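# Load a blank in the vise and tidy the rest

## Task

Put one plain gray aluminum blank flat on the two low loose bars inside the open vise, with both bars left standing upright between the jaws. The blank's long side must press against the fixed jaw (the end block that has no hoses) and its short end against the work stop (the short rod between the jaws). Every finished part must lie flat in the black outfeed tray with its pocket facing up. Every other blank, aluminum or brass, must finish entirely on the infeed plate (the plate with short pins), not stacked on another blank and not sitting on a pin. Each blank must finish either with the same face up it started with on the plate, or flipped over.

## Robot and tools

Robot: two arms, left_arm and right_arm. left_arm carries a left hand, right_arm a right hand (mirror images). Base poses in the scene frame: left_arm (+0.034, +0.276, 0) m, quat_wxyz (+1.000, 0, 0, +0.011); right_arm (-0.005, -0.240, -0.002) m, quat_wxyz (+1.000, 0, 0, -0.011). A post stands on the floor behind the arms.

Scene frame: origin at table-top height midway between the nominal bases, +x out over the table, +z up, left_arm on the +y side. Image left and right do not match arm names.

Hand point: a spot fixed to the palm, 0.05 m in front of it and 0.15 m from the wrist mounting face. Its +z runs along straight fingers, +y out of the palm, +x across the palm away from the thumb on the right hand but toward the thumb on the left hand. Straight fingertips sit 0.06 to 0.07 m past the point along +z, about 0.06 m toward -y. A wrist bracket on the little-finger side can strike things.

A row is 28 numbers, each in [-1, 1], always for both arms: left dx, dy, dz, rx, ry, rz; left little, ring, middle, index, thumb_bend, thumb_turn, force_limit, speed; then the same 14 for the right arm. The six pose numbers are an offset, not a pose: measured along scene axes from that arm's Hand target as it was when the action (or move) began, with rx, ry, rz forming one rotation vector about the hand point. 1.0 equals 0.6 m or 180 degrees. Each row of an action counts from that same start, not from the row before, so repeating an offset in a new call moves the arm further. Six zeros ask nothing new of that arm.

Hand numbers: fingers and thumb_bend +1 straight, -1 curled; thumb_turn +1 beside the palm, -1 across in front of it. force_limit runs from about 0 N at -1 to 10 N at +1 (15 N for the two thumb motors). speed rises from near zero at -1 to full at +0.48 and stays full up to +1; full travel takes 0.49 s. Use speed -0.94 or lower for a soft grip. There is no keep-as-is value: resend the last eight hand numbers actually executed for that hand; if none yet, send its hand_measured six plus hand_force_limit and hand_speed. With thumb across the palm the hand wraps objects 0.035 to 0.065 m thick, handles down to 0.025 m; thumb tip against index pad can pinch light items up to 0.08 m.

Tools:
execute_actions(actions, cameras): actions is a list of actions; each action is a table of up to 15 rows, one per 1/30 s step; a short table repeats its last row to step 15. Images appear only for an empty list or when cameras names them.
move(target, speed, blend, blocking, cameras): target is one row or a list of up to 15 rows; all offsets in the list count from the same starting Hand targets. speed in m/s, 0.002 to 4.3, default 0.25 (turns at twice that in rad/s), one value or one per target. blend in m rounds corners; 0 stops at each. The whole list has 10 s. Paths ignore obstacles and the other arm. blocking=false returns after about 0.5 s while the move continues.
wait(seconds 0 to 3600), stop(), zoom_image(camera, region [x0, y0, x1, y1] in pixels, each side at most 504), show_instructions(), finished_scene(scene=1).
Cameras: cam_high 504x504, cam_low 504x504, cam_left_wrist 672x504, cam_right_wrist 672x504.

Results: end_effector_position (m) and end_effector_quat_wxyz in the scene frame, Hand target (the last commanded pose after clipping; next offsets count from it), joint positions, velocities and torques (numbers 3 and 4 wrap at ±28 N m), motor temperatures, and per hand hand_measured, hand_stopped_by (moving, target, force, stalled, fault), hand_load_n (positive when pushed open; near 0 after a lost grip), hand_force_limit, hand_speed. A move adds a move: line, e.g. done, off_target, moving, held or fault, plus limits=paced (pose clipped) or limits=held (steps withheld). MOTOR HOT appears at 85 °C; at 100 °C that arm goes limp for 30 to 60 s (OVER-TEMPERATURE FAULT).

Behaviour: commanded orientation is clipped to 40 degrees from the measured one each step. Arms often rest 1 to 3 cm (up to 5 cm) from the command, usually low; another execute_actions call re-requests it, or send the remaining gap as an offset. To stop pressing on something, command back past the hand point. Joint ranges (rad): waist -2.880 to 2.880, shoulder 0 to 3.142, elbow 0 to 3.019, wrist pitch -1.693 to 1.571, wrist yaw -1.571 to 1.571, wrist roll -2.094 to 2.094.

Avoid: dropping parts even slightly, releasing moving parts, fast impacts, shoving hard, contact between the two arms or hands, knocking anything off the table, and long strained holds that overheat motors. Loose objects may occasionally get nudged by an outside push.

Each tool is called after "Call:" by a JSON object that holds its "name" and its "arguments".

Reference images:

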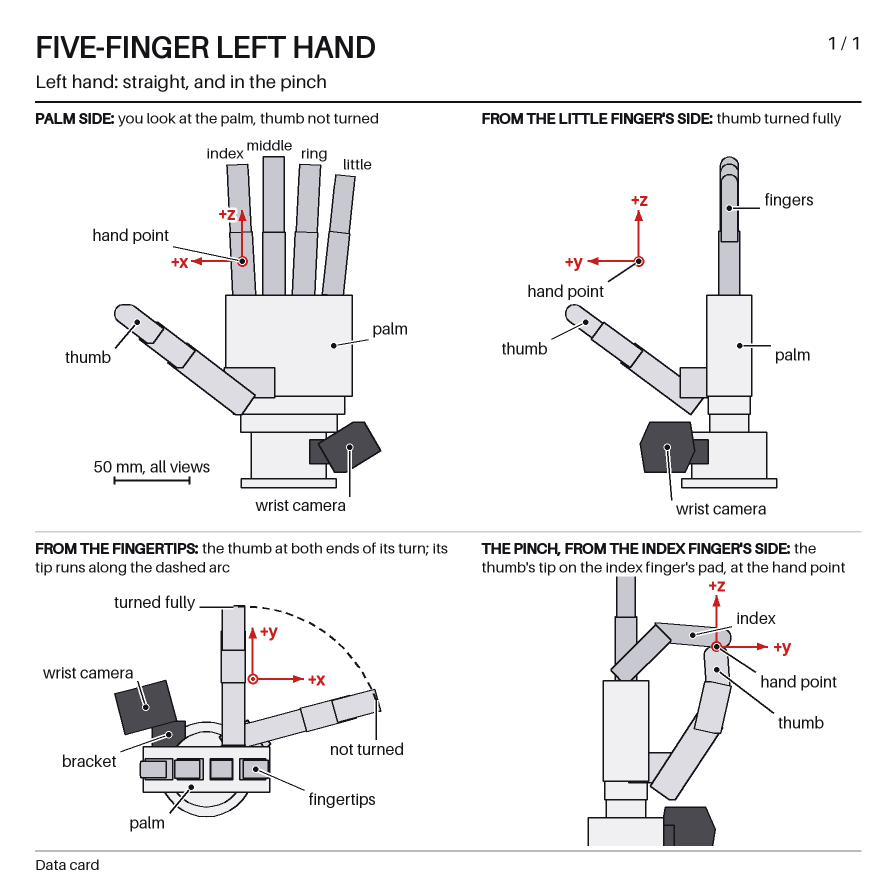

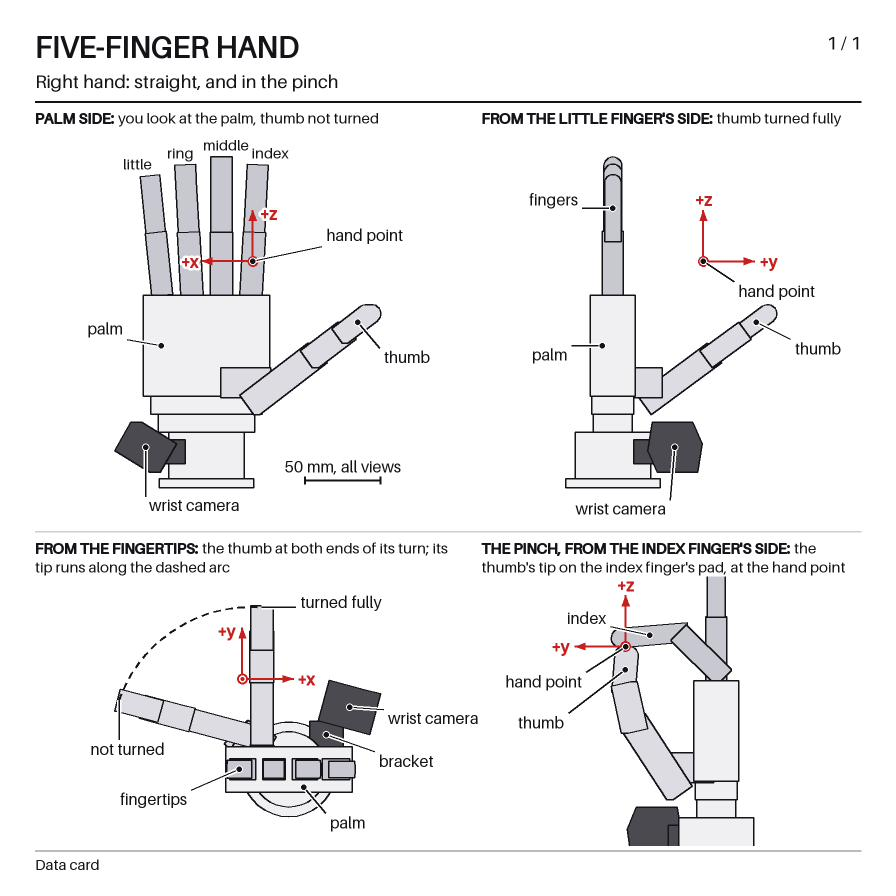

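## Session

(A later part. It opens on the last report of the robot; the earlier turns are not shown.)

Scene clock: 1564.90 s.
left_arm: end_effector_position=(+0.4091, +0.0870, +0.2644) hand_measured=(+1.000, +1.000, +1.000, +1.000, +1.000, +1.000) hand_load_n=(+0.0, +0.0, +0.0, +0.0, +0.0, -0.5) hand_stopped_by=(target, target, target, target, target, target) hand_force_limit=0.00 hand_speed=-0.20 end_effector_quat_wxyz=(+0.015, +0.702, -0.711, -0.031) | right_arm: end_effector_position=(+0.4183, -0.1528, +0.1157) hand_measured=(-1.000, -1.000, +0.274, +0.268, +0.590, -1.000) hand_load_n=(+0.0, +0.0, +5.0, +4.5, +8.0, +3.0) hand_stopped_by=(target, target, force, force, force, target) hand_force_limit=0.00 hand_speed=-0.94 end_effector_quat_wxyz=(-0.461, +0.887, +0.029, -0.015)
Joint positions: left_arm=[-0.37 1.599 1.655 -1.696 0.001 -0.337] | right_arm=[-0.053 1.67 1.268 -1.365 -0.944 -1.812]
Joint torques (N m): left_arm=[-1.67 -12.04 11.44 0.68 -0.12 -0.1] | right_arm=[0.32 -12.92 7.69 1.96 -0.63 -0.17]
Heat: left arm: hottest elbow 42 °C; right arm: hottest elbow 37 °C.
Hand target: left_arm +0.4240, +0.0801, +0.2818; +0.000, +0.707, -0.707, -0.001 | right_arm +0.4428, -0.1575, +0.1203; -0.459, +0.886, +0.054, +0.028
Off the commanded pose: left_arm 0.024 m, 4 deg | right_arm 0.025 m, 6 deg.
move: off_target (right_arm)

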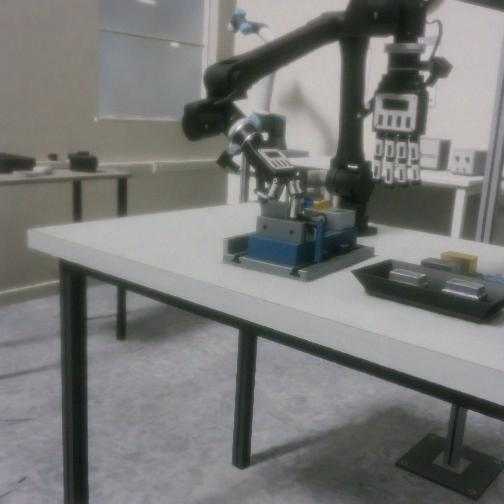

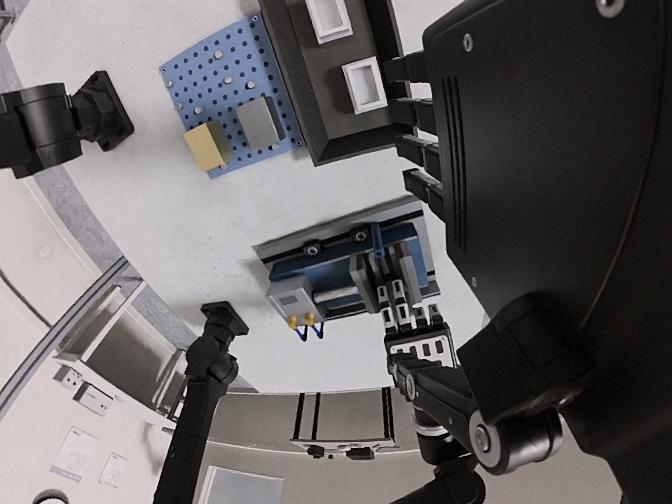

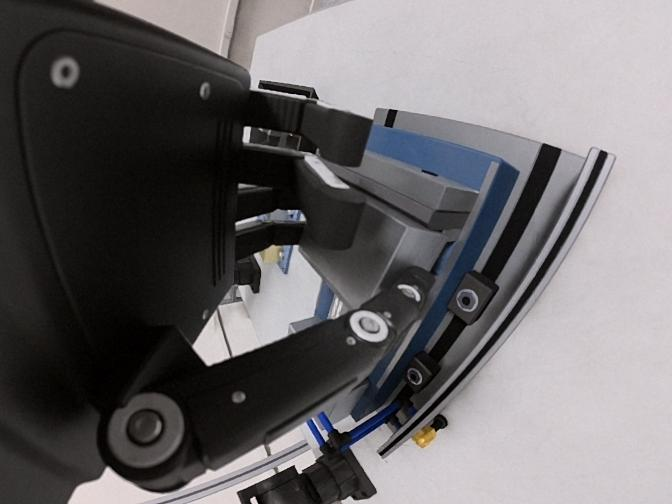

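Call:
{"name": "move", "arguments": {"target": [0,0,0,0,0,0,1,1,1,1,1,1,0,-0.2, -0.009,0,0.008,0,0,0,-1,-1,0.1,0.1,0.35,-1,0.0,-0.94], "speed": 0.02, "cameras": []}}

Scene clock: 1618.47 s.
left_arm: end_effector_position=(+0.4091, +0.0870, +0.2644) hand_measured=(+1.000, +1.000, +1.000, +1.000, +1.000, +1.000) hand_load_n=(+0.0, +0.0, +0.0, +0.0, +0.0, +0.0) hand_stopped_by=(target, target, target, target, target, target) hand_force_limit=0.00 hand_speed=-0.20 end_effector_quat_wxyz=(+0.015, +0.702, -0.711, -0.031) | right_arm: end_effector_position=(+0.4179, -0.1528, +0.1158) hand_measured=(-1.000, -1.000, +0.274, +0.268, +0.590, -1.000) hand_load_n=(+0.0, +0.0, +5.0, +4.5, +8.0, +3.0) hand_stopped_by=(target, target, force, force, force, target) hand_force_limit=0.00 hand_speed=-0.94 end_effector_quat_wxyz=(-0.461, +0.887, +0.030, -0.014)
Joint positions: left_arm=[-0.37 1.599 1.655 -1.696 0.001 -0.337] | right_arm=[-0.053 1.667 1.265 -1.362 -0.944 -1.812]
Joint torques (N m): left_arm=[-1.85 -11.99 11.41 0.68 -0.11 -0.09] | right_arm=[-0.03 -13.63 7.32 1.35 -0.61 -0.14]
Heat: left arm: hottest elbow 42 °C; right arm: hottest elbow 35 °C.
Hand target: left_arm +0.4240, +0.0801, +0.2818; +0.000, +0.707, -0.707, -0.001 | right_arm +0.4374, -0.1575, +0.1251; -0.459, +0.886, +0.054, +0.028
Off the commanded pose: left_arm 0.024 m, 4 deg | right_arm 0.022 m, 6 deg.
move: off_target (right_arm)

Call:
{"name": "move", "arguments": {"target": [0,0,0,0,0,0,1,1,1,1,1,1,0,-0.2, 0,0,0,0,0,0,-1,-1,0.1,0.1,0.64,-1,0.0,-0.94], "speed": 0.02, "cameras": ["cam_right_wrist","cam_left_wrist","cam_low"]}}

Call:
{"name": "zoom_image", "arguments": {"camera": "cam_right_wrist", "region": [380, 180, 480, 280]}}

Call:
{"name": "zoom_image", "arguments": {"camera": "cam_low", "region": [255, 192, 295, 222]}}

Scene clock: 1623.30 s.
left_arm: end_effector_position=(+0.4091, +0.0870, +0.2644) hand_measured=(+1.000, +1.000, +1.000, +1.000, +1.000, +1.000) hand_load_n=(+0.0, +0.0, +0.0, +0.0, +0.0, +0.0) hand_stopped_by=(target, target, target, target, target, target) hand_force_limit=0.00 hand_speed=-0.20 end_effector_quat_wxyz=(+0.015, +0.702, -0.711, -0.031) | right_arm: end_effector_position=(+0.4202, -0.1530, +0.1147) hand_measured=(-1.000, -1.000, +0.274, +0.268, +0.642, -1.000) hand_load_n=(+0.0, +0.0, +2.0, +2.0, +3.5, +1.5) hand_stopped_by=(target, target, force, force, target, target) hand_force_limit=0.00 hand_speed=-0.94 end_effector_quat_wxyz=(-0.460, +0.887, +0.033, -0.009)
Joint positions: left_arm=[-0.37 1.599 1.655 -1.696 0.001 -0.337] | right_arm=[-0.053 1.667 1.264 -1.35 -0.944 -1.812]
Joint torques (N m): left_arm=[-1.73 -11.99 11.43 0.7 -0.11 -0.1] | right_arm=[-0.03 -13.74 7.35 0.91 -0.58 -0.14]
Heat: left arm: hottest elbow 42 °C; right arm: hottest elbow 35 °C.
Hand target: left_arm +0.4240, +0.0801, +0.2818; +0.000, +0.707, -0.707, -0.001 | right_arm +0.4374, -0.1575, +0.1251; -0.459, +0.886, +0.054, +0.028
Off the commanded pose: left_arm 0.024 m, 4 deg | right_arm 0.021 m, 5 deg.
move: done
Images, in order (width x height): cam_low 504x504, cam_left_wrist 672x504, cam_right_wrist 672x504.

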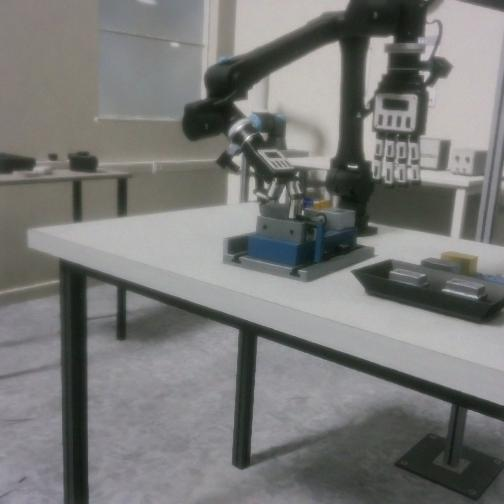

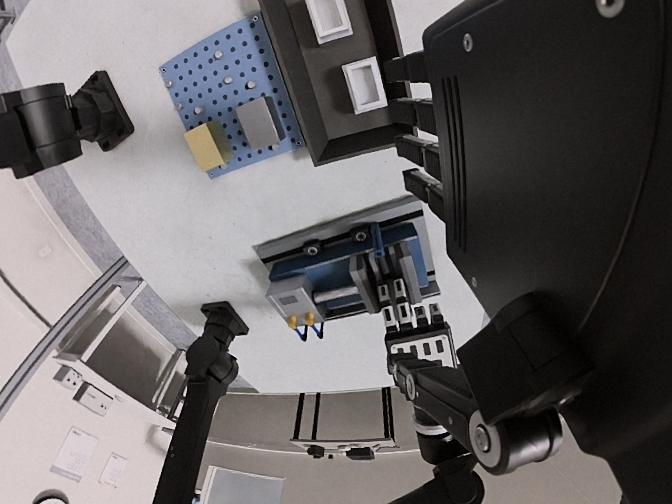

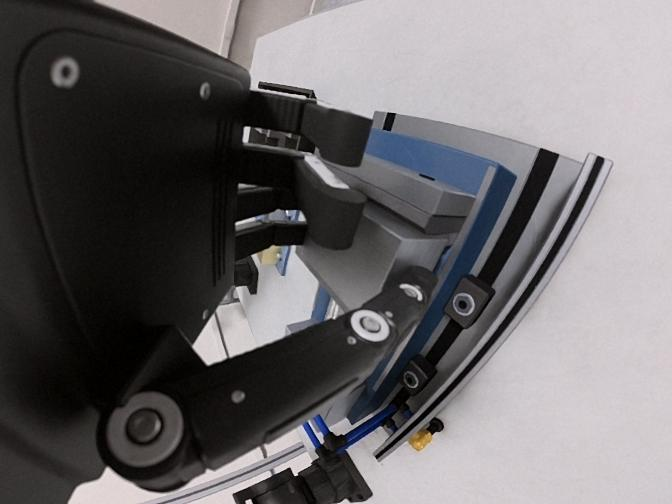

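Scaled by 5.040 from the camera's image (finer frame: 960x720).

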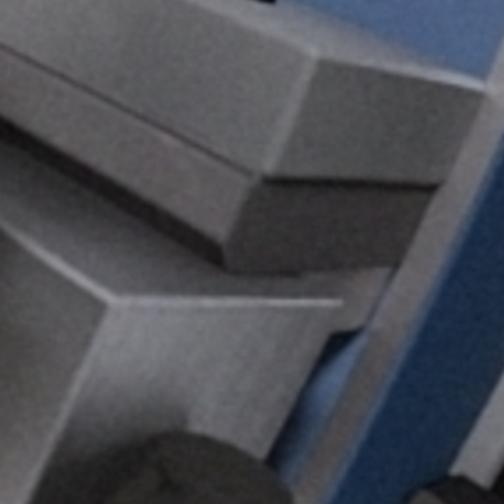

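Scaled by 12.600 from the camera's image (finer frame: 720x720).

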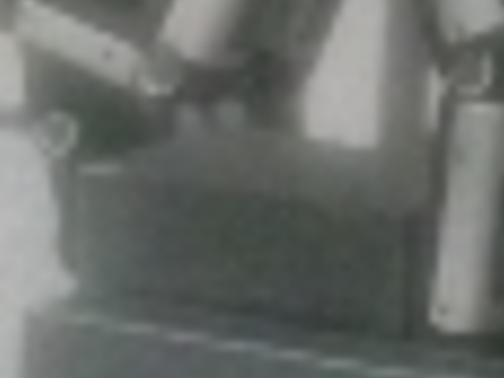

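Call:
{"name": "move", "arguments": {"target": [[0,0,0,0,0,0,1,1,1,1,1,1,0,-0.2, 0,0,0,0,0,0,-1,-1,0.1,0.1,0.74,-1,0.0,-0.92],[0,0,0,0,0,0,1,1,1,1,1,1,0,-0.2, 0,0,0,0,0,0,-1,-1,0.38,0.38,0.74,-1,0.0,-0.92]], "speed": 0.02, "cameras": ["cam_right_wrist","cam_left_wrist"]}}

Call:
{"name": "zoom_image", "arguments": {"camera": "cam_right_wrist", "region": [380, 180, 480, 280]}}

Call:
{"name": "zoom_image", "arguments": {"camera": "cam_left_wrist", "region": [345, 245, 425, 315]}}

Scene clock: 1651.17 s.
left_arm: end_effector_position=(+0.4091, +0.0870, +0.2644) hand_measured=(+1.000, +1.000, +1.000, +1.000, +1.000, +1.000) hand_load_n=(+0.0, +0.0, +0.0, +0.0, +0.0, +0.0) hand_stopped_by=(target, target, target, target, target, target) hand_force_limit=0.00 hand_speed=-0.20 end_effector_quat_wxyz=(+0.015, +0.702, -0.711, -0.031) | right_arm: end_effector_position=(+0.4208, -0.1558, +0.1138) hand_measured=(-1.000, -1.000, +0.380, +0.380, +0.740, -1.000) hand_load_n=(+0.0, +0.0, -1.0, +0.0, +0.0, +0.0) hand_stopped_by=(target, target, target, target, target, target) hand_force_limit=0.00 hand_speed=-0.92 end_effector_quat_wxyz=(-0.459, +0.888, +0.030, -0.007)
Joint positions: left_arm=[-0.37 1.599 1.655 -1.696 0.001 -0.337] | right_arm=[-0.059 1.667 1.262 -1.347 -0.943 -1.812]
Joint torques (N m): left_arm=[-1.61 -11.99 11.45 0.69 -0.11 -0.09] | right_arm=[0.03 -13.92 7.51 0.85 -0.65 -0.17]
Heat: left arm: hottest elbow 43 °C; right arm: hottest elbow 34 °C.
Hand target: left_arm +0.4240, +0.0801, +0.2818; +0.000, +0.707, -0.707, -0.001 | right_arm +0.4374, -0.1575, +0.1251; -0.459, +0.886, +0.054, +0.028
Off the commanded pose: left_arm 0.024 m, 4 deg | right_arm 0.020 m, 5 deg.
move: done; target 2's new numbers were sent with right_arm's hand 0.020 m and 5 deg from that target
Images, in order (width x height): cam_left_wrist 672x504, cam_right_wrist 672x504.

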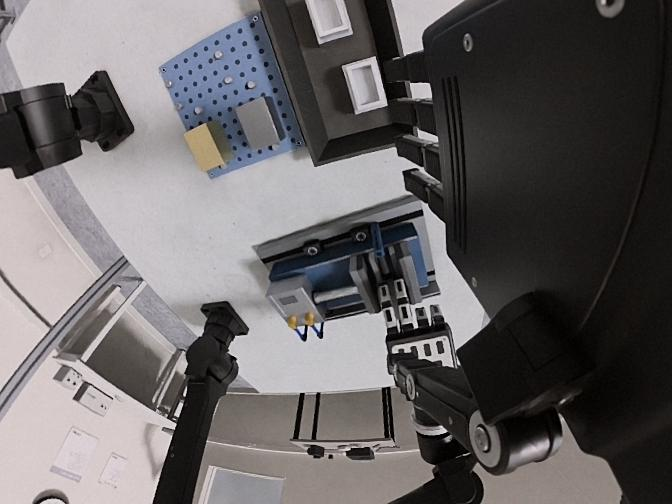

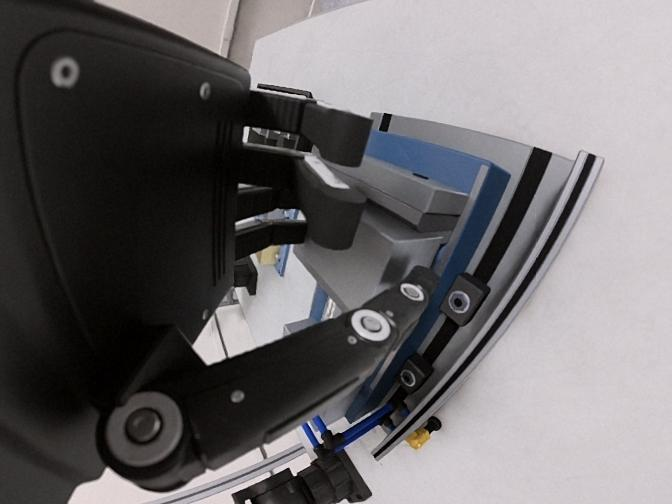

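Scaled by 5.040 from the camera's image (finer frame: 960x720).

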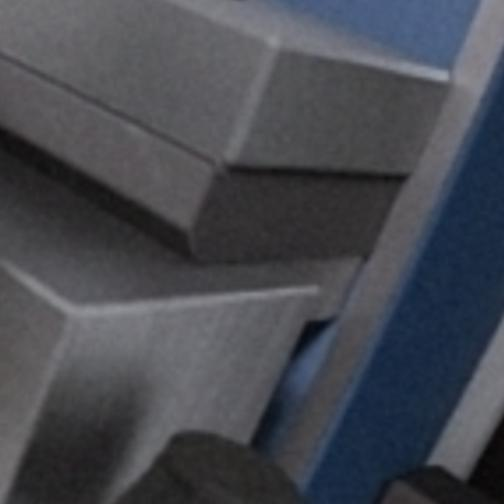

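Scaled by 6.300 from the camera's image (finer frame: 960x720).

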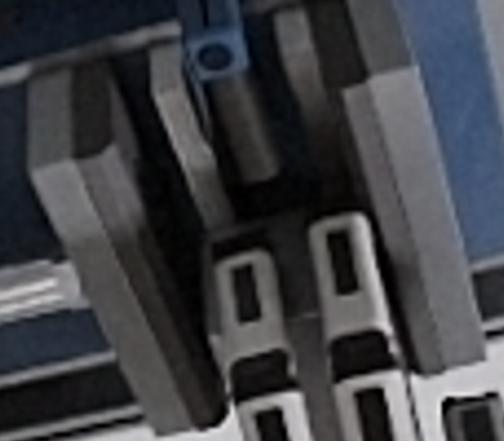

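Call:
{"name": "move", "arguments": {"target": [0,0,0,0,0,0,1,1,1,1,1,1,0,-0.2, -0.014,0,-0.004,0,0,0,-1,-1,0.38,0.38,0.74,-1,0.0,-0.92], "speed": 0.02, "cameras": ["cam_right_wrist","cam_left_wrist"]}}

Call:
{"name": "zoom_image", "arguments": {"camera": "cam_right_wrist", "region": [380, 180, 480, 280]}}

Call:
{"name": "zoom_image", "arguments": {"camera": "cam_left_wrist", "region": [345, 245, 425, 315]}}

Scene clock: 1674.83 s.
left_arm: end_effector_position=(+0.4091, +0.0870, +0.2644) hand_measured=(+1.000, +1.000, +1.000, +1.000, +1.000, +1.000) hand_load_n=(+0.0, +0.0, +0.0, +0.0, +0.0, +0.0) hand_stopped_by=(target, target, target, target, target, target) hand_force_limit=0.00 hand_speed=-0.20 end_effector_quat_wxyz=(+0.015, +0.702, -0.711, -0.031) | right_arm: end_effector_position=(+0.4197, -0.1558, +0.1124) hand_measured=(-1.000, -1.000, +0.380, +0.380, +0.740, -1.000) hand_load_n=(+0.0, +0.0, +0.0, +0.0, +0.0, +0.0) hand_stopped_by=(target, target, target, target, target, target) hand_force_limit=0.00 hand_speed=-0.92 end_effector_quat_wxyz=(-0.459, +0.888, +0.038, +0.002)
Joint positions: left_arm=[-0.37 1.599 1.655 -1.696 0.001 -0.337] | right_arm=[-0.059 1.655 1.245 -1.327 -0.943 -1.821]
Joint torques (N m): left_arm=[-1.67 -12.04 11.37 0.68 -0.11 -0.1] | right_arm=[0.03 -13.74 6.58 0.44 -0.64 -0.1]
Heat: left arm: hottest elbow 43 °C; right arm: hottest elbow 33 °C.
Hand target: left_arm +0.4240, +0.0801, +0.2818; +0.000, +0.707, -0.707, -0.001 | right_arm +0.4290, -0.1575, +0.1227; -0.459, +0.886, +0.054, +0.028
Off the commanded pose: left_arm 0.024 m, 4 deg | right_arm 0.014 m, 4 deg.
move: off_target (right_arm)
Images, in order (width x height): cam_left_wrist 672x504, cam_right_wrist 672x504.

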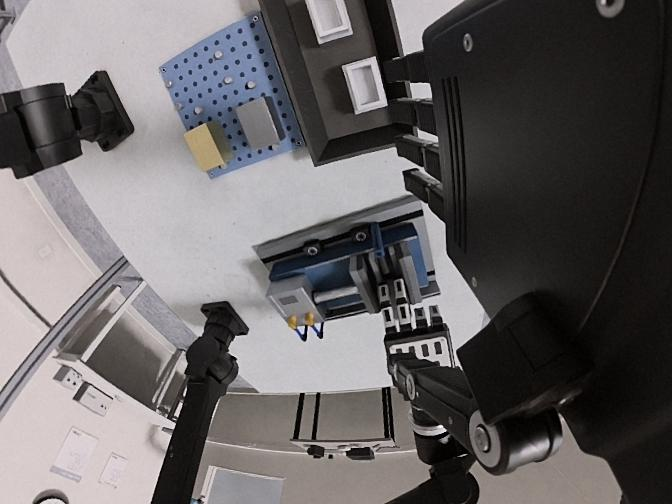

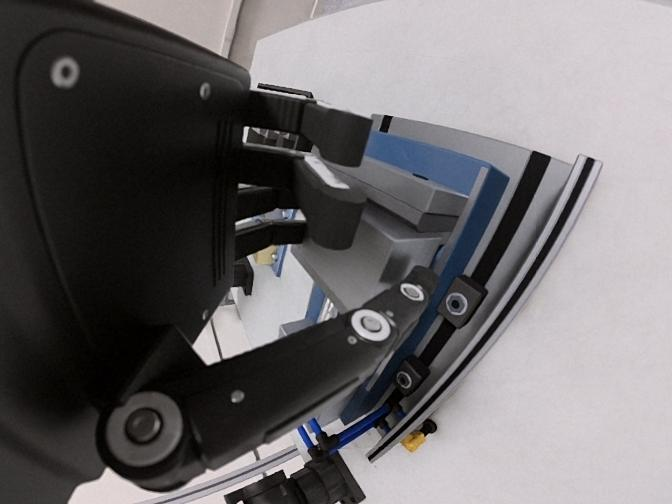

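Scaled by 5.040 from the camera's image (finer frame: 960x720).

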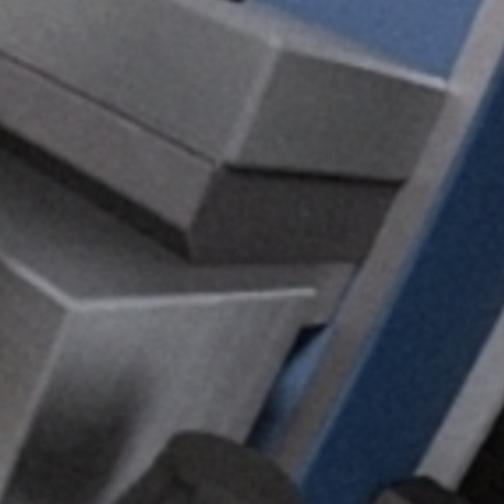

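Scaled by 6.300 from the camera's image (finer frame: 960x720).

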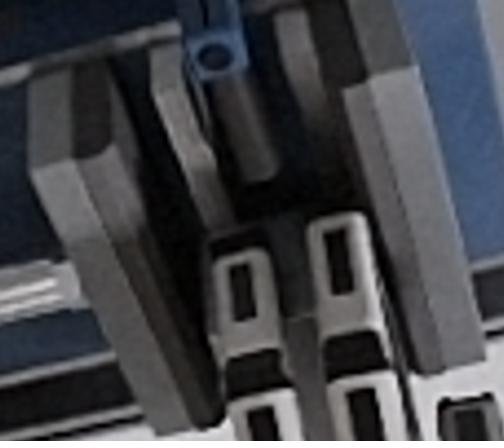

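Call:
{"name": "move", "arguments": {"target": [0,0,0,0,0,0,1,1,1,1,1,1,0,-0.2, -0.016,0,-0.003,0,0,0,-1,-1,0.38,0.38,0.74,-1,0.0,-0.92], "speed": 0.02, "cameras": []}}

Scene clock: 1678.57 s.
left_arm: end_effector_position=(+0.4091, +0.0870, +0.2644) hand_measured=(+1.000, +1.000, +1.000, +1.000, +1.000, +1.000) hand_load_n=(+0.0, +0.0, +0.0, +0.0, +0.0, +0.0) hand_stopped_by=(target, target, target, target, target, target) hand_force_limit=0.00 hand_speed=-0.20 end_effector_quat_wxyz=(+0.015, +0.702, -0.711, -0.031) | right_arm: end_effector_position=(+0.4106, -0.1551, +0.1111) hand_measured=(-1.000, -1.000, +0.380, +0.380, +0.740, -1.000) hand_load_n=(+0.0, +0.0, +0.0, +0.0, +0.0, +0.0) hand_stopped_by=(target, target, target, target, target, target) hand_force_limit=0.00 hand_speed=-0.92 end_effector_quat_wxyz=(-0.459, +0.888, +0.040, +0.003)
Joint positions: left_arm=[-0.37 1.599 1.655 -1.696 0.001 -0.337] | right_arm=[-0.059 1.634 1.215 -1.318 -0.943 -1.826]
Joint torques (N m): left_arm=[-1.85 -12.1 11.43 0.68 -0.11 -0.1] | right_arm=[-0.5 -13.74 6.54 0.32 -0.61 -0.08]
Heat: left arm: hottest elbow 43 °C; right arm: hottest elbow 33 °C.
Hand target: left_arm +0.4240, +0.0801, +0.2818; +0.000, +0.707, -0.707, -0.001 | right_arm +0.4194, -0.1575, +0.1209; -0.459, +0.886, +0.054, +0.028
Off the commanded pose: left_arm 0.024 m, 4 deg | right_arm 0.013 m, 3 deg.
move: off_target (right_arm)

Call:
{"name": "move", "arguments": {"target": [[0,0,0,0,0,0,1,1,1,1,1,1,0,-0.2, 0,0,0,0,0,0,-1,-1,0.25,0.25,0.74,-1,-0.5,-0.94],[0,0,0,0,0,0,1,1,1,1,1,1,0,-0.2, 0,0,0,0,0,0,-1,-1,0.25,0.25,0.35,-1,-0.4,-0.94]], "speed": 0.02, "cameras": ["cam_right_wrist","cam_left_wrist"]}}

Call:
{"name": "zoom_image", "arguments": {"camera": "cam_right_wrist", "region": [380, 180, 480, 280]}}

Call:
{"name": "zoom_image", "arguments": {"camera": "cam_left_wrist", "region": [345, 245, 425, 315]}}

Scene clock: 1687.47 s.
left_arm: end_effector_position=(+0.4091, +0.0870, +0.2644) hand_measured=(+1.000, +1.000, +1.000, +1.000, +1.000, +1.000) hand_load_n=(+0.0, +0.0, +0.0, +0.0, +0.0, +0.0) hand_stopped_by=(target, target, target, target, target, target) hand_force_limit=0.00 hand_speed=-0.20 end_effector_quat_wxyz=(+0.015, +0.702, -0.711, -0.031) | right_arm: end_effector_position=(+0.4103, -0.1533, +0.1111) hand_measured=(-1.000, -1.000, +0.250, +0.250, +0.658, -1.000) hand_load_n=(+0.0, +0.0, +2.5, +1.5, +5.0, +0.0) hand_stopped_by=(target, target, target, target, force, target) hand_force_limit=-0.40 hand_speed=-0.94 end_effector_quat_wxyz=(-0.459, +0.888, +0.043, +0.002)
Joint positions: left_arm=[-0.37 1.599 1.655 -1.696 0.001 -0.337] | right_arm=[-0.054 1.634 1.215 -1.318 -0.943 -1.827]
Joint torques (N m): left_arm=[-1.73 -12.04 11.41 0.7 -0.11 -0.1] | right_arm=[-0.5 -13.98 6.45 0.24 -0.6 -0.06]
Heat: left arm: hottest elbow 43 °C; right arm: hottest elbow 33 °C.
Hand target: left_arm +0.4240, +0.0801, +0.2818; +0.000, +0.707, -0.707, -0.001 | right_arm +0.4194, -0.1575, +0.1209; -0.459, +0.886, +0.054, +0.028
Off the commanded pose: left_arm 0.024 m, 4 deg | right_arm 0.014 m, 3 deg.
move: done; target 2's new numbers were sent with right_arm's hand 0.014 m and 3 deg from that target
Images, in order (width x height): cam_left_wrist 672x504, cam_right_wrist 672x504.

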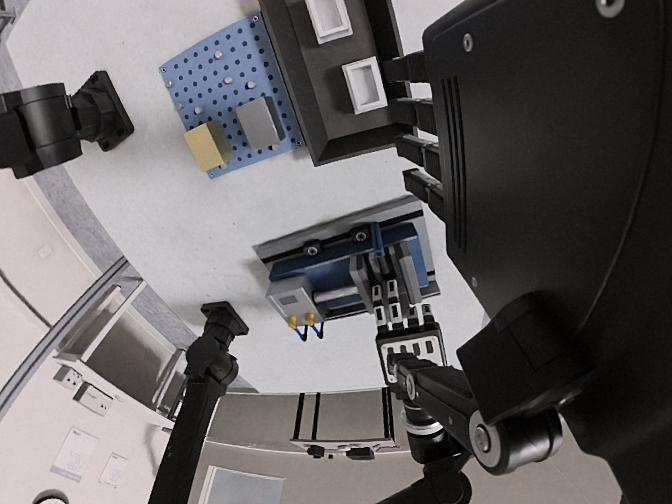

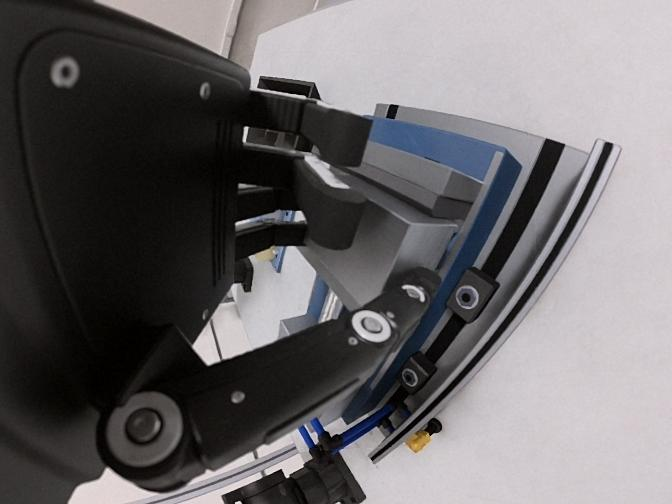

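Scaled by 5.040 from the camera's image (finer frame: 960x720).

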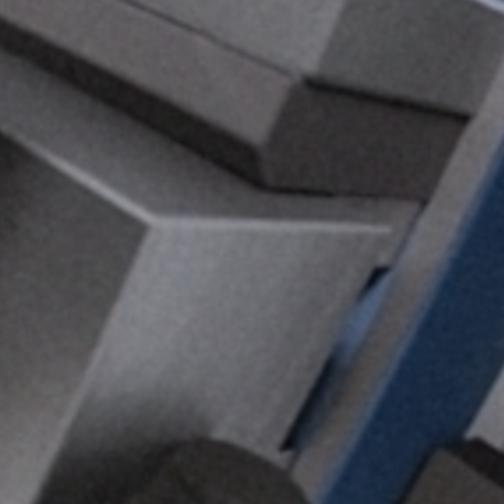

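Scaled by 6.300 from the camera's image (finer frame: 960x720).

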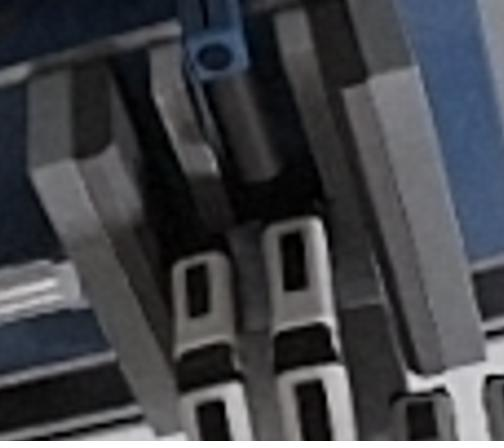

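Call:
{"name": "move", "arguments": {"target": [[0,0,0,0,0,0,1,1,1,1,1,1,0,-0.2, 0,0,0,0,0,0,-1,-1,0.25,0.25,0.74,-1,-0.4,-0.92],[0,0,0,0,0,0,1,1,1,1,1,1,0,-0.2, 0,0,0,0,0,0,-1,-1,0.38,0.38,0.74,-1,-0.4,-0.92],[0,0,0,0,0,0,1,1,1,1,1,1,0,-0.2, 0.022,0,0.002,0,0,0,-1,-1,0.38,0.38,0.74,-1,-0.4,-0.92]], "speed": 0.02, "cameras": []}}

Scene clock: 1703.93 s.
left_arm: end_effector_position=(+0.4091, +0.0870, +0.2644) hand_measured=(+1.000, +1.000, +1.000, +1.000, +1.000, +1.000) hand_load_n=(+0.0, +0.0, +0.0, +0.0, +0.0, +0.0) hand_stopped_by=(target, target, target, target, target, target) hand_force_limit=0.00 hand_speed=-0.20 end_effector_quat_wxyz=(+0.015, +0.702, -0.711, -0.031) | right_arm: end_effector_position=(+0.4107, -0.1524, +0.1088) hand_measured=(-1.000, -1.000, +0.380, +0.380, +0.740, -1.000) hand_load_n=(+0.0, +0.0, +0.0, +0.0, +0.0, +0.0) hand_stopped_by=(target, target, target, target, target, target) hand_force_limit=-0.40 hand_speed=-0.92 end_effector_quat_wxyz=(-0.460, +0.887, +0.042, -0.001)
Joint positions: left_arm=[-0.37 1.599 1.655 -1.696 0.001 -0.337] | right_arm=[-0.053 1.641 1.216 -1.318 -0.944 -1.827]
Joint torques (N m): left_arm=[-1.73 -11.93 11.4 0.69 -0.11 -0.09] | right_arm=[-0.09 -12.1 9.39 -0.02 -0.62 -0.02]
Heat: left arm: hottest elbow 43 °C; right arm: hottest elbow 33 °C.
Hand target: left_arm +0.4240, +0.0801, +0.2818; +0.000, +0.707, -0.707, -0.001 | right_arm +0.4326, -0.1575, +0.1221; -0.459, +0.886, +0.054, +0.028
Off the commanded pose: left_arm 0.024 m, 4 deg | right_arm 0.026 m, 4 deg.
move: off_target (right_arm); target 2's new numbers were sent with right_arm's hand 0.014 m and 3 deg from that target

Call:
{"name": "move", "arguments": {"target": [0,0,0,0,0,0,1,1,1,1,1,1,0,-0.2, 0.01,0,0.006,0,0,0,-1,-1,0.38,0.38,0.74,-1,-0.4,-0.92], "speed": 0.02, "cameras": []}}

Scene clock: 1707.60 s.
left_arm: end_effector_position=(+0.4091, +0.0870, +0.2644) hand_measured=(+1.000, +1.000, +1.000, +1.000, +1.000, +1.000) hand_load_n=(+0.0, +0.0, +0.0, +0.0, +0.0, -0.5) hand_stopped_by=(target, target, target, target, target, target) hand_force_limit=0.00 hand_speed=-0.20 end_effector_quat_wxyz=(+0.015, +0.702, -0.711, -0.031) | right_arm: end_effector_position=(+0.4195, -0.1530, +0.1119) hand_measured=(-1.000, -1.000, +0.380, +0.380, +0.740, -1.000) hand_load_n=(+0.5, +0.0, +0.0, +0.0, +0.0, +0.0) hand_stopped_by=(target, target, target, target, target, target) hand_force_limit=-0.40 hand_speed=-0.92 end_effector_quat_wxyz=(-0.459, +0.887, +0.045, +0.005)
Joint positions: left_arm=[-0.37 1.599 1.655 -1.696 0.001 -0.337] | right_arm=[-0.053 1.65 1.239 -1.318 -0.944 -1.827]
Joint torques (N m): left_arm=[-1.67 -11.99 11.45 0.68 -0.11 -0.1] | right_arm=[-0.03 -11.69 9.33 -0.49 -0.65 0]
Heat: left arm: hottest elbow 43 °C; right arm: hottest elbow 33 °C.
Hand target: left_arm +0.4240, +0.0801, +0.2818; +0.000, +0.707, -0.707, -0.001 | right_arm +0.4386, -0.1575, +0.1257; -0.459, +0.886, +0.054, +0.028
Off the commanded pose: left_arm 0.024 m, 4 deg | right_arm 0.024 m, 3 deg.
move: off_target (right_arm)

Call:
{"name": "move", "arguments": {"target": [0,0,0,0,0,0,1,1,1,1,1,1,0,-0.2, -0.022,0,-0.002,0,0,0,-1,-1,0.38,0.38,0.74,-1,-0.4,-0.92], "speed": 0.02, "cameras": []}}

Scene clock: 1712.03 s.
left_arm: end_effector_position=(+0.4091, +0.0870, +0.2644) hand_measured=(+1.000, +1.000, +1.000, +1.000, +1.000, +1.000) hand_load_n=(+0.0, +0.0, +0.0, -0.5, +0.0, +0.0) hand_stopped_by=(target, target, target, target, target, target) hand_force_limit=0.00 hand_speed=-0.20 end_effector_quat_wxyz=(+0.015, +0.702, -0.711, -0.031) | right_arm: end_effector_position=(+0.4190, -0.1530, +0.1139) hand_measured=(-1.000, -1.000, +0.380, +0.380, +0.740, -1.000) hand_load_n=(+0.0, +0.0, +0.0, +0.0, +0.0, +0.0) hand_stopped_by=(target, target, target, target, target, target) hand_force_limit=-0.40 hand_speed=-0.92 end_effector_quat_wxyz=(-0.459, +0.887, +0.046, +0.007)
Joint positions: left_arm=[-0.37 1.599 1.655 -1.696 0.001 -0.337] | right_arm=[-0.053 1.644 1.238 -1.318 -0.944 -1.827]
Joint torques (N m): left_arm=[-1.67 -11.99 11.43 0.68 -0.11 -0.1] | right_arm=[-0.15 -13.27 6.63 -0.06 -0.65 -0.04]
Heat: left arm: hottest elbow 43 °C; right arm: hottest elbow 33 °C.
Hand target: left_arm +0.4240, +0.0801, +0.2818; +0.000, +0.707, -0.707, -0.001 | right_arm +0.4254, -0.1575, +0.1245; -0.459, +0.886, +0.054, +0.028
Off the commanded pose: left_arm 0.024 m, 4 deg | right_arm 0.013 m, 3 deg.
move: off_target (right_arm)

Call:
{"name": "move", "arguments": {"target": [0,0,0,0,0,0,1,1,1,1,1,1,0,-0.2, -0.007,0,-0.008,0,0,0,-1,-1,0.38,0.38,0.74,-1,-0.4,-0.92], "speed": 0.02, "cameras": []}}

Scene clock: 1715.20 s.
left_arm: end_effector_position=(+0.4091, +0.0870, +0.2644) hand_measured=(+1.000, +1.000, +1.000, +1.000, +1.000, +1.000) hand_load_n=(+0.0, +0.0, +0.0, +0.0, +0.0, +0.0) hand_stopped_by=(target, target, target, target, target, target) hand_force_limit=0.00 hand_speed=-0.20 end_effector_quat_wxyz=(+0.015, +0.702, -0.711, -0.031) | right_arm: end_effector_position=(+0.4120, -0.1525, +0.1096) hand_measured=(-1.000, -1.000, +0.380, +0.380, +0.740, -1.000) hand_load_n=(+0.0, +0.0, +0.0, +0.0, +0.0, +0.0) hand_stopped_by=(target, target, target, target, target, target) hand_force_limit=-0.40 hand_speed=-0.92 end_effector_quat_wxyz=(-0.459, +0.887, +0.043, +0.002)
Joint positions: left_arm=[-0.37 1.599 1.655 -1.696 0.001 -0.337] | right_arm=[-0.053 1.64 1.218 -1.315 -0.944 -1.827]
Joint torques (N m): left_arm=[-1.79 -11.99 11.43 0.65 -0.11 -0.1] | right_arm=[-0.56 -13.57 6.49 0.28 -0.58 -0.02]
Heat: left arm: hottest elbow 43 °C; right arm: hottest elbow 33 °C.
Hand target: left_arm +0.4240, +0.0801, +0.2818; +0.000, +0.707, -0.707, -0.001 | right_arm +0.4212, -0.1575, +0.1197; -0.459, +0.886, +0.054, +0.028
Off the commanded pose: left_arm 0.024 m, 4 deg | right_arm 0.014 m, 3 deg.
move: off_target (right_arm)

Call:
{"name": "move", "arguments": {"target": [[0,0,0,0,0,0,1,1,1,1,1,1,0,-0.2, 0,0,0,0,0,0,-1,-1,0.25,0.25,0.74,-1,-0.5,-0.94],[0,0,0,0,0,0,1,1,1,1,1,1,0,-0.2, 0,0,0,0,0,0,-1,-1,0.25,0.25,0.35,-1,-0.4,-0.94],[0,0,0,0,0,0,1,1,1,1,1,1,0,-0.2, 0,0,0,0,0,0,-1,-1,0.1,0.1,0.34,-1,0.0,-0.94]], "speed": 0.02, "cameras": ["cam_right_wrist","cam_left_wrist","cam_low"]}}

Call:
{"name": "zoom_image", "arguments": {"camera": "cam_right_wrist", "region": [380, 180, 480, 280]}}

Call:
{"name": "zoom_image", "arguments": {"camera": "cam_left_wrist", "region": [345, 245, 425, 315]}}

Call:
{"name": "zoom_image", "arguments": {"camera": "cam_low", "region": [255, 192, 295, 222]}}

Scene clock: 1726.40 s.
left_arm: end_effector_position=(+0.4091, +0.0870, +0.2644) hand_measured=(+1.000, +1.000, +1.000, +1.000, +1.000, +1.000) hand_load_n=(+0.0, +0.0, +0.0, +0.0, +0.0, -0.5) hand_stopped_by=(target, target, target, target, target, target) hand_force_limit=0.00 hand_speed=-0.20 end_effector_quat_wxyz=(+0.015, +0.702, -0.711, -0.031) | right_arm: end_effector_position=(+0.4120, -0.1525, +0.1096) hand_measured=(-1.000, -1.000, +0.230, +0.224, +0.652, -1.000) hand_load_n=(+0.0, +0.0, +5.0, +5.0, +8.0, +0.5) hand_stopped_by=(target, target, force, force, force, target) hand_force_limit=0.00 hand_speed=-0.94 end_effector_quat_wxyz=(-0.459, +0.887, +0.043, +0.002)
Joint positions: left_arm=[-0.37 1.599 1.655 -1.696 0.001 -0.337] | right_arm=[-0.053 1.64 1.218 -1.315 -0.944 -1.827]
Joint torques (N m): left_arm=[-1.67 -12.16 11.41 0.68 -0.12 -0.09] | right_arm=[-0.15 -13.86 6.58 0.38 -0.61 -0.06]
Motor temperatures (°C): left_arm=[21 25 43 22 21 22] | right_arm=[21 27 32 23 25 22]
Heat: left arm: hottest elbow 43 °C; right arm: hottest elbow 32 °C.
Hand target: left_arm +0.4240, +0.0801, +0.2818; +0.000, +0.707, -0.707, -0.001 | right_arm +0.4212, -0.1575, +0.1197; -0.459, +0.886, +0.054, +0.028
Off the commanded pose: left_arm 0.024 m, 4 deg | right_arm 0.014 m, 3 deg.
move: done; target 2's new numbers were sent with right_arm's hand 0.014 m and 3 deg from that target; target 3's new numbers were sent with right_arm's hand 0.014 m and 3 deg from that target
Images, in order (width x height): cam_low 504x504, cam_left_wrist 672x504, cam_right_wrist 672x504.

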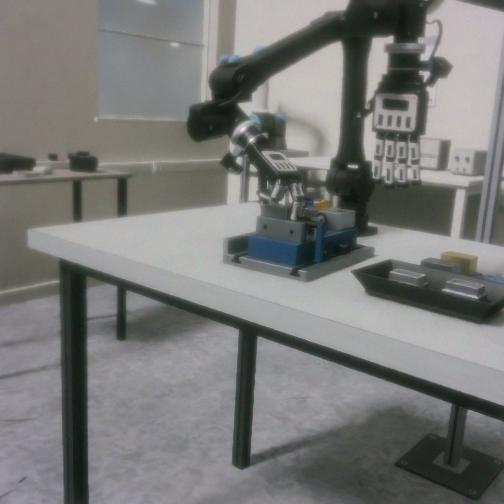

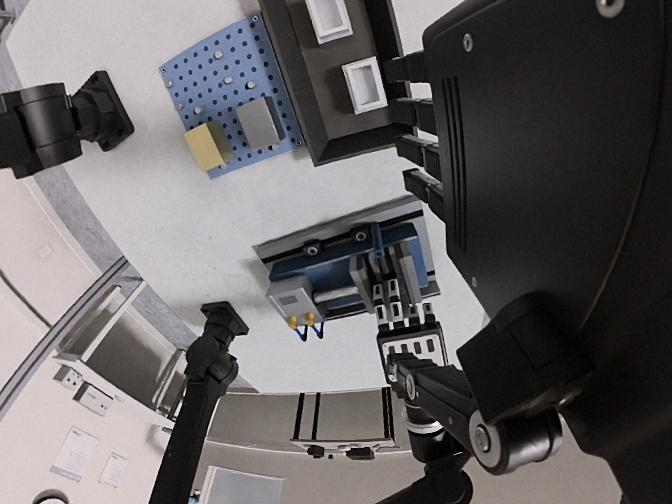

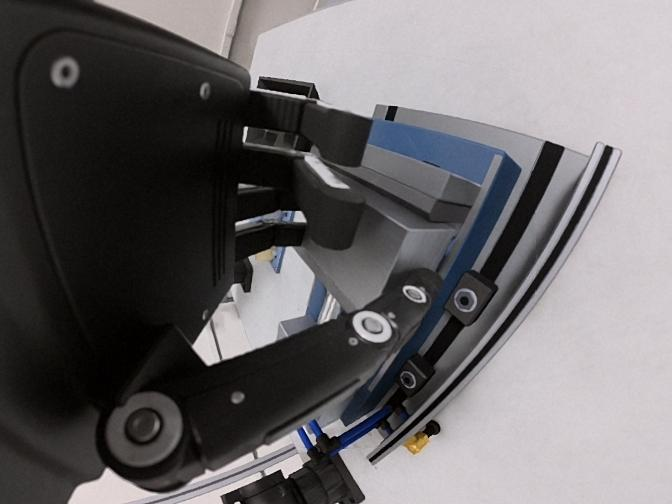

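Scaled by 5.040 from the camera's image (finer frame: 960x720).

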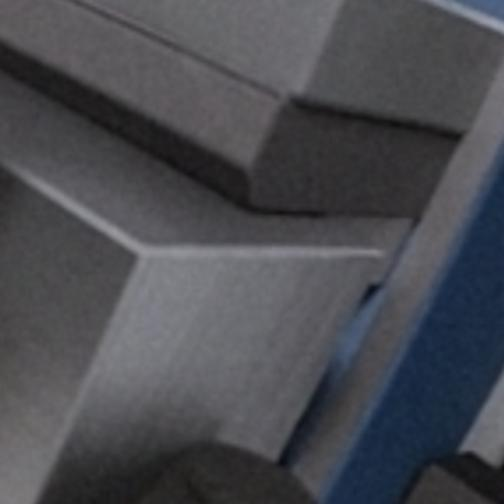

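Scaled by 6.300 from the camera's image (finer frame: 960x720).

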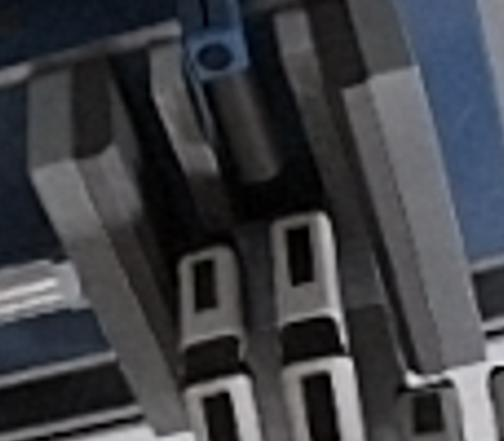

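Scaled by 12.600 from the camera's image (finer frame: 720x720).

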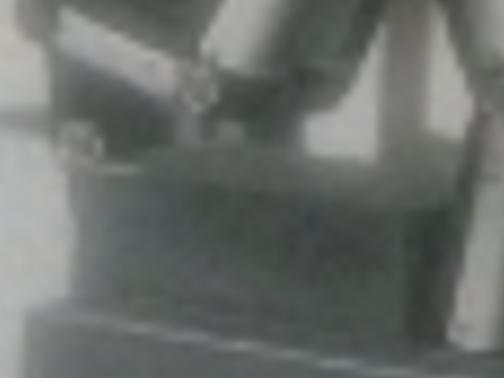

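Call:
{"name": "move", "arguments": {"target": [0,0,0,0,0,0,1,1,1,1,1,1,0,-0.2, 0.008,0,0.028,0,0,0,-1,-1,0.1,0.1,0.34,-1,0.0,-0.94], "speed": 0.02, "cameras": []}}

Scene clock: 1732.53 s.
left_arm: end_effector_position=(+0.4091, +0.0870, +0.2644) hand_measured=(+1.000, +1.000, +1.000, +1.000, +1.000, +1.000) hand_load_n=(+0.0, +0.0, +0.0, +0.0, +0.0, +0.0) hand_stopped_by=(target, target, target, target, target, target) hand_force_limit=0.00 hand_speed=-0.20 end_effector_quat_wxyz=(+0.015, +0.702, -0.711, -0.031) | right_arm: end_effector_position=(+0.4104, -0.1525, +0.1099) hand_measured=(-1.000, -1.000, +0.230, +0.224, +0.652, -1.000) hand_load_n=(+0.0, +0.5, +4.5, +4.5, +8.0, +0.0) hand_stopped_by=(target, target, force, force, force, target) hand_force_limit=0.00 hand_speed=-0.94 end_effector_quat_wxyz=(-0.460, +0.887, +0.045, +0.000)
Joint positions: left_arm=[-0.37 1.599 1.655 -1.696 0.001 -0.337] | right_arm=[-0.053 1.64 1.218 -1.324 -0.944 -1.837]
Joint torques (N m): left_arm=[-1.79 -11.99 11.47 0.68 -0.12 -0.1] | right_arm=[-0.15 -14.1 9.47 -0.77 -0.61 -0.04]
Heat: left arm: hottest elbow 43 °C; right arm: hottest elbow 32 °C.
Hand target: left_arm +0.4240, +0.0801, +0.2818; +0.000, +0.707, -0.707, -0.001 | right_arm +0.4260, -0.1575, +0.1365; -0.459, +0.886, +0.054, +0.028
Off the commanded pose: left_arm 0.024 m, 4 deg | right_arm 0.031 m, 3 deg.
move: off_target (right_arm)

Call:
{"name": "move", "arguments": {"target": [0,0,0,0,0,0,1,1,1,1,1,1,0,-0.2, 0.012,0,0.008,0,0,0,-1,-1,0.1,0.1,0.34,-1,0.0,-0.94], "speed": 0.02, "cameras": []}}

Scene clock: 1735.63 s.
left_arm: end_effector_position=(+0.4091, +0.0870, +0.2644) hand_measured=(+1.000, +1.000, +1.000, +1.000, +1.000, +1.000) hand_load_n=(+0.0, +0.0, +0.0, +0.0, -0.5, +0.0) hand_stopped_by=(target, target, target, target, target, target) hand_force_limit=0.00 hand_speed=-0.20 end_effector_quat_wxyz=(+0.015, +0.702, -0.711, -0.031) | right_arm: end_effector_position=(+0.4120, -0.1528, +0.1160) hand_measured=(-1.000, -1.000, +0.230, +0.224, +0.652, -1.000) hand_load_n=(+0.0, +0.0, +4.5, +4.5, +8.5, +0.0) hand_stopped_by=(target, target, force, force, force, target) hand_force_limit=0.00 hand_speed=-0.94 end_effector_quat_wxyz=(-0.459, +0.887, +0.041, -0.003)
Joint positions: left_arm=[-0.37 1.599 1.655 -1.696 0.001 -0.337] | right_arm=[-0.053 1.64 1.234 -1.342 -0.943 -1.827]
Joint torques (N m): left_arm=[-1.61 -11.93 11.47 0.7 -0.11 -0.1] | right_arm=[-0.09 -13.1 10.43 -0.66 -0.62 -0.02]
Heat: left arm: hottest elbow 43 °C; right arm: hottest elbow 32 °C.
Hand target: left_arm +0.4240, +0.0801, +0.2818; +0.000, +0.707, -0.707, -0.001 | right_arm +0.4332, -0.1575, +0.1413; -0.459, +0.886, +0.054, +0.028
Off the commanded pose: left_arm 0.024 m, 4 deg | right_arm 0.033 m, 4 deg.
move: off_target (right_arm)

Call:
{"name": "move", "arguments": {"target": [0,0,0,0,0,0,1,1,1,1,1,1,0,-0.2, 0.010,0,-0.022,0,0,0,-1,-1,0.1,0.1,0.34,-1,0.0,-0.94], "speed": 0.02, "cameras": ["cam_right_wrist"]}}

Call:
{"name": "zoom_image", "arguments": {"camera": "cam_right_wrist", "region": [380, 180, 480, 280]}}

Scene clock: 1744.77 s.
left_arm: end_effector_position=(+0.4091, +0.0870, +0.2644) hand_measured=(+1.000, +1.000, +1.000, +1.000, +1.000, +1.000) hand_load_n=(+0.0, +0.0, +0.0, +0.0, +0.0, +0.0) hand_stopped_by=(target, target, target, target, target, target) hand_force_limit=0.00 hand_speed=-0.20 end_effector_quat_wxyz=(+0.015, +0.702, -0.711, -0.031) | right_arm: end_effector_position=(+0.4125, -0.1525, +0.1112) hand_measured=(-1.000, -1.000, +0.230, +0.224, +0.652, -1.000) hand_load_n=(+0.0, +0.0, +4.5, +4.5, +8.0, +0.0) hand_stopped_by=(target, target, force, force, force, target) hand_force_limit=0.00 hand_speed=-0.94 end_effector_quat_wxyz=(-0.460, +0.887, +0.038, -0.008)
Joint positions: left_arm=[-0.37 1.599 1.655 -1.696 0.001 -0.337] | right_arm=[-0.053 1.653 1.236 -1.342 -0.944 -1.827]
Joint torques (N m): left_arm=[-1.73 -11.87 11.47 0.68 -0.11 -0.1] | right_arm=[0.21 -12.63 10.15 0.28 -0.67 0]
Heat: left arm: hottest elbow 43 °C; right arm: hottest elbow 34 °C.
Hand target: left_arm +0.4240, +0.0801, +0.2818; +0.000, +0.707, -0.707, -0.001 | right_arm +0.4392, -0.1575, +0.1281; -0.459, +0.886, +0.054, +0.028
Off the commanded pose: left_arm 0.024 m, 4 deg | right_arm 0.032 m, 5 deg.
move: off_target (right_arm)

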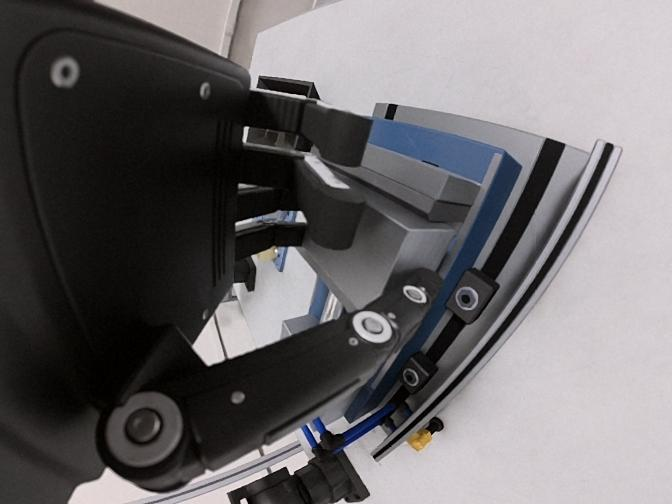

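Scaled by 5.040 from the camera's image (finer frame: 960x720).

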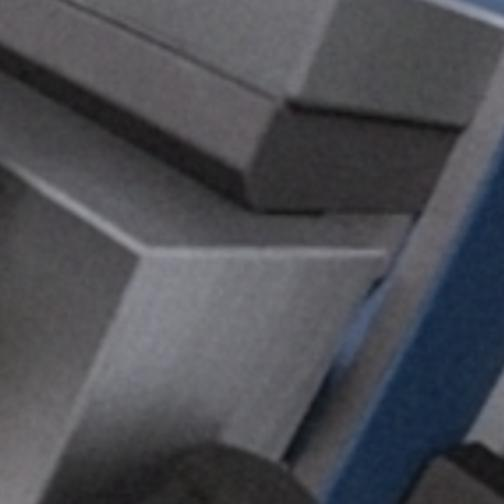

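Call:
{"name": "move", "arguments": {"target": [0,0,0,0,0,0,1,1,1,1,1,1,0,-0.2, 0.006,0,0.002,0,0,0,-1,-1,0.1,0.1,0.34,-1,0.0,-0.94], "speed": 0.02, "cameras": []}}

Scene clock: 1747.90 s.
left_arm: end_effector_position=(+0.4091, +0.0870, +0.2644) hand_measured=(+1.000, +1.000, +1.000, +1.000, +1.000, +1.000) hand_load_n=(+0.0, +0.0, +0.0, +0.0, +0.0, +0.0) hand_stopped_by=(target, target, target, target, target, target) hand_force_limit=0.00 hand_speed=-0.20 end_effector_quat_wxyz=(+0.015, +0.702, -0.711, -0.031) | right_arm: end_effector_position=(+0.4132, -0.1526, +0.1104) hand_measured=(-1.000, -1.000, +0.230, +0.224, +0.652, -1.000) hand_load_n=(+0.0, +0.0, +4.5, +4.5, +8.0, +1.0) hand_stopped_by=(target, target, force, force, force, target) hand_force_limit=0.00 hand_speed=-0.94 end_effector_quat_wxyz=(-0.461, +0.887, +0.037, -0.010)
Joint positions: left_arm=[-0.37 1.599 1.655 -1.696 0.001 -0.337] | right_arm=[-0.053 1.658 1.239 -1.344 -0.944 -1.827]
Joint torques (N m): left_arm=[-1.73 -11.99 11.45 0.66 -0.11 -0.1] | right_arm=[0.5 -12.16 10.77 -0.05 -0.63 -0.01]
Heat: left arm: hottest elbow 43 °C; right arm: hottest elbow 34 °C.
Hand target: left_arm +0.4240, +0.0801, +0.2818; +0.000, +0.707, -0.707, -0.001 | right_arm +0.4428, -0.1575, +0.1293; -0.459, +0.886, +0.054, +0.028
Off the commanded pose: left_arm 0.024 m, 4 deg | right_arm 0.035 m, 5 deg.
move: off_target (right_arm)


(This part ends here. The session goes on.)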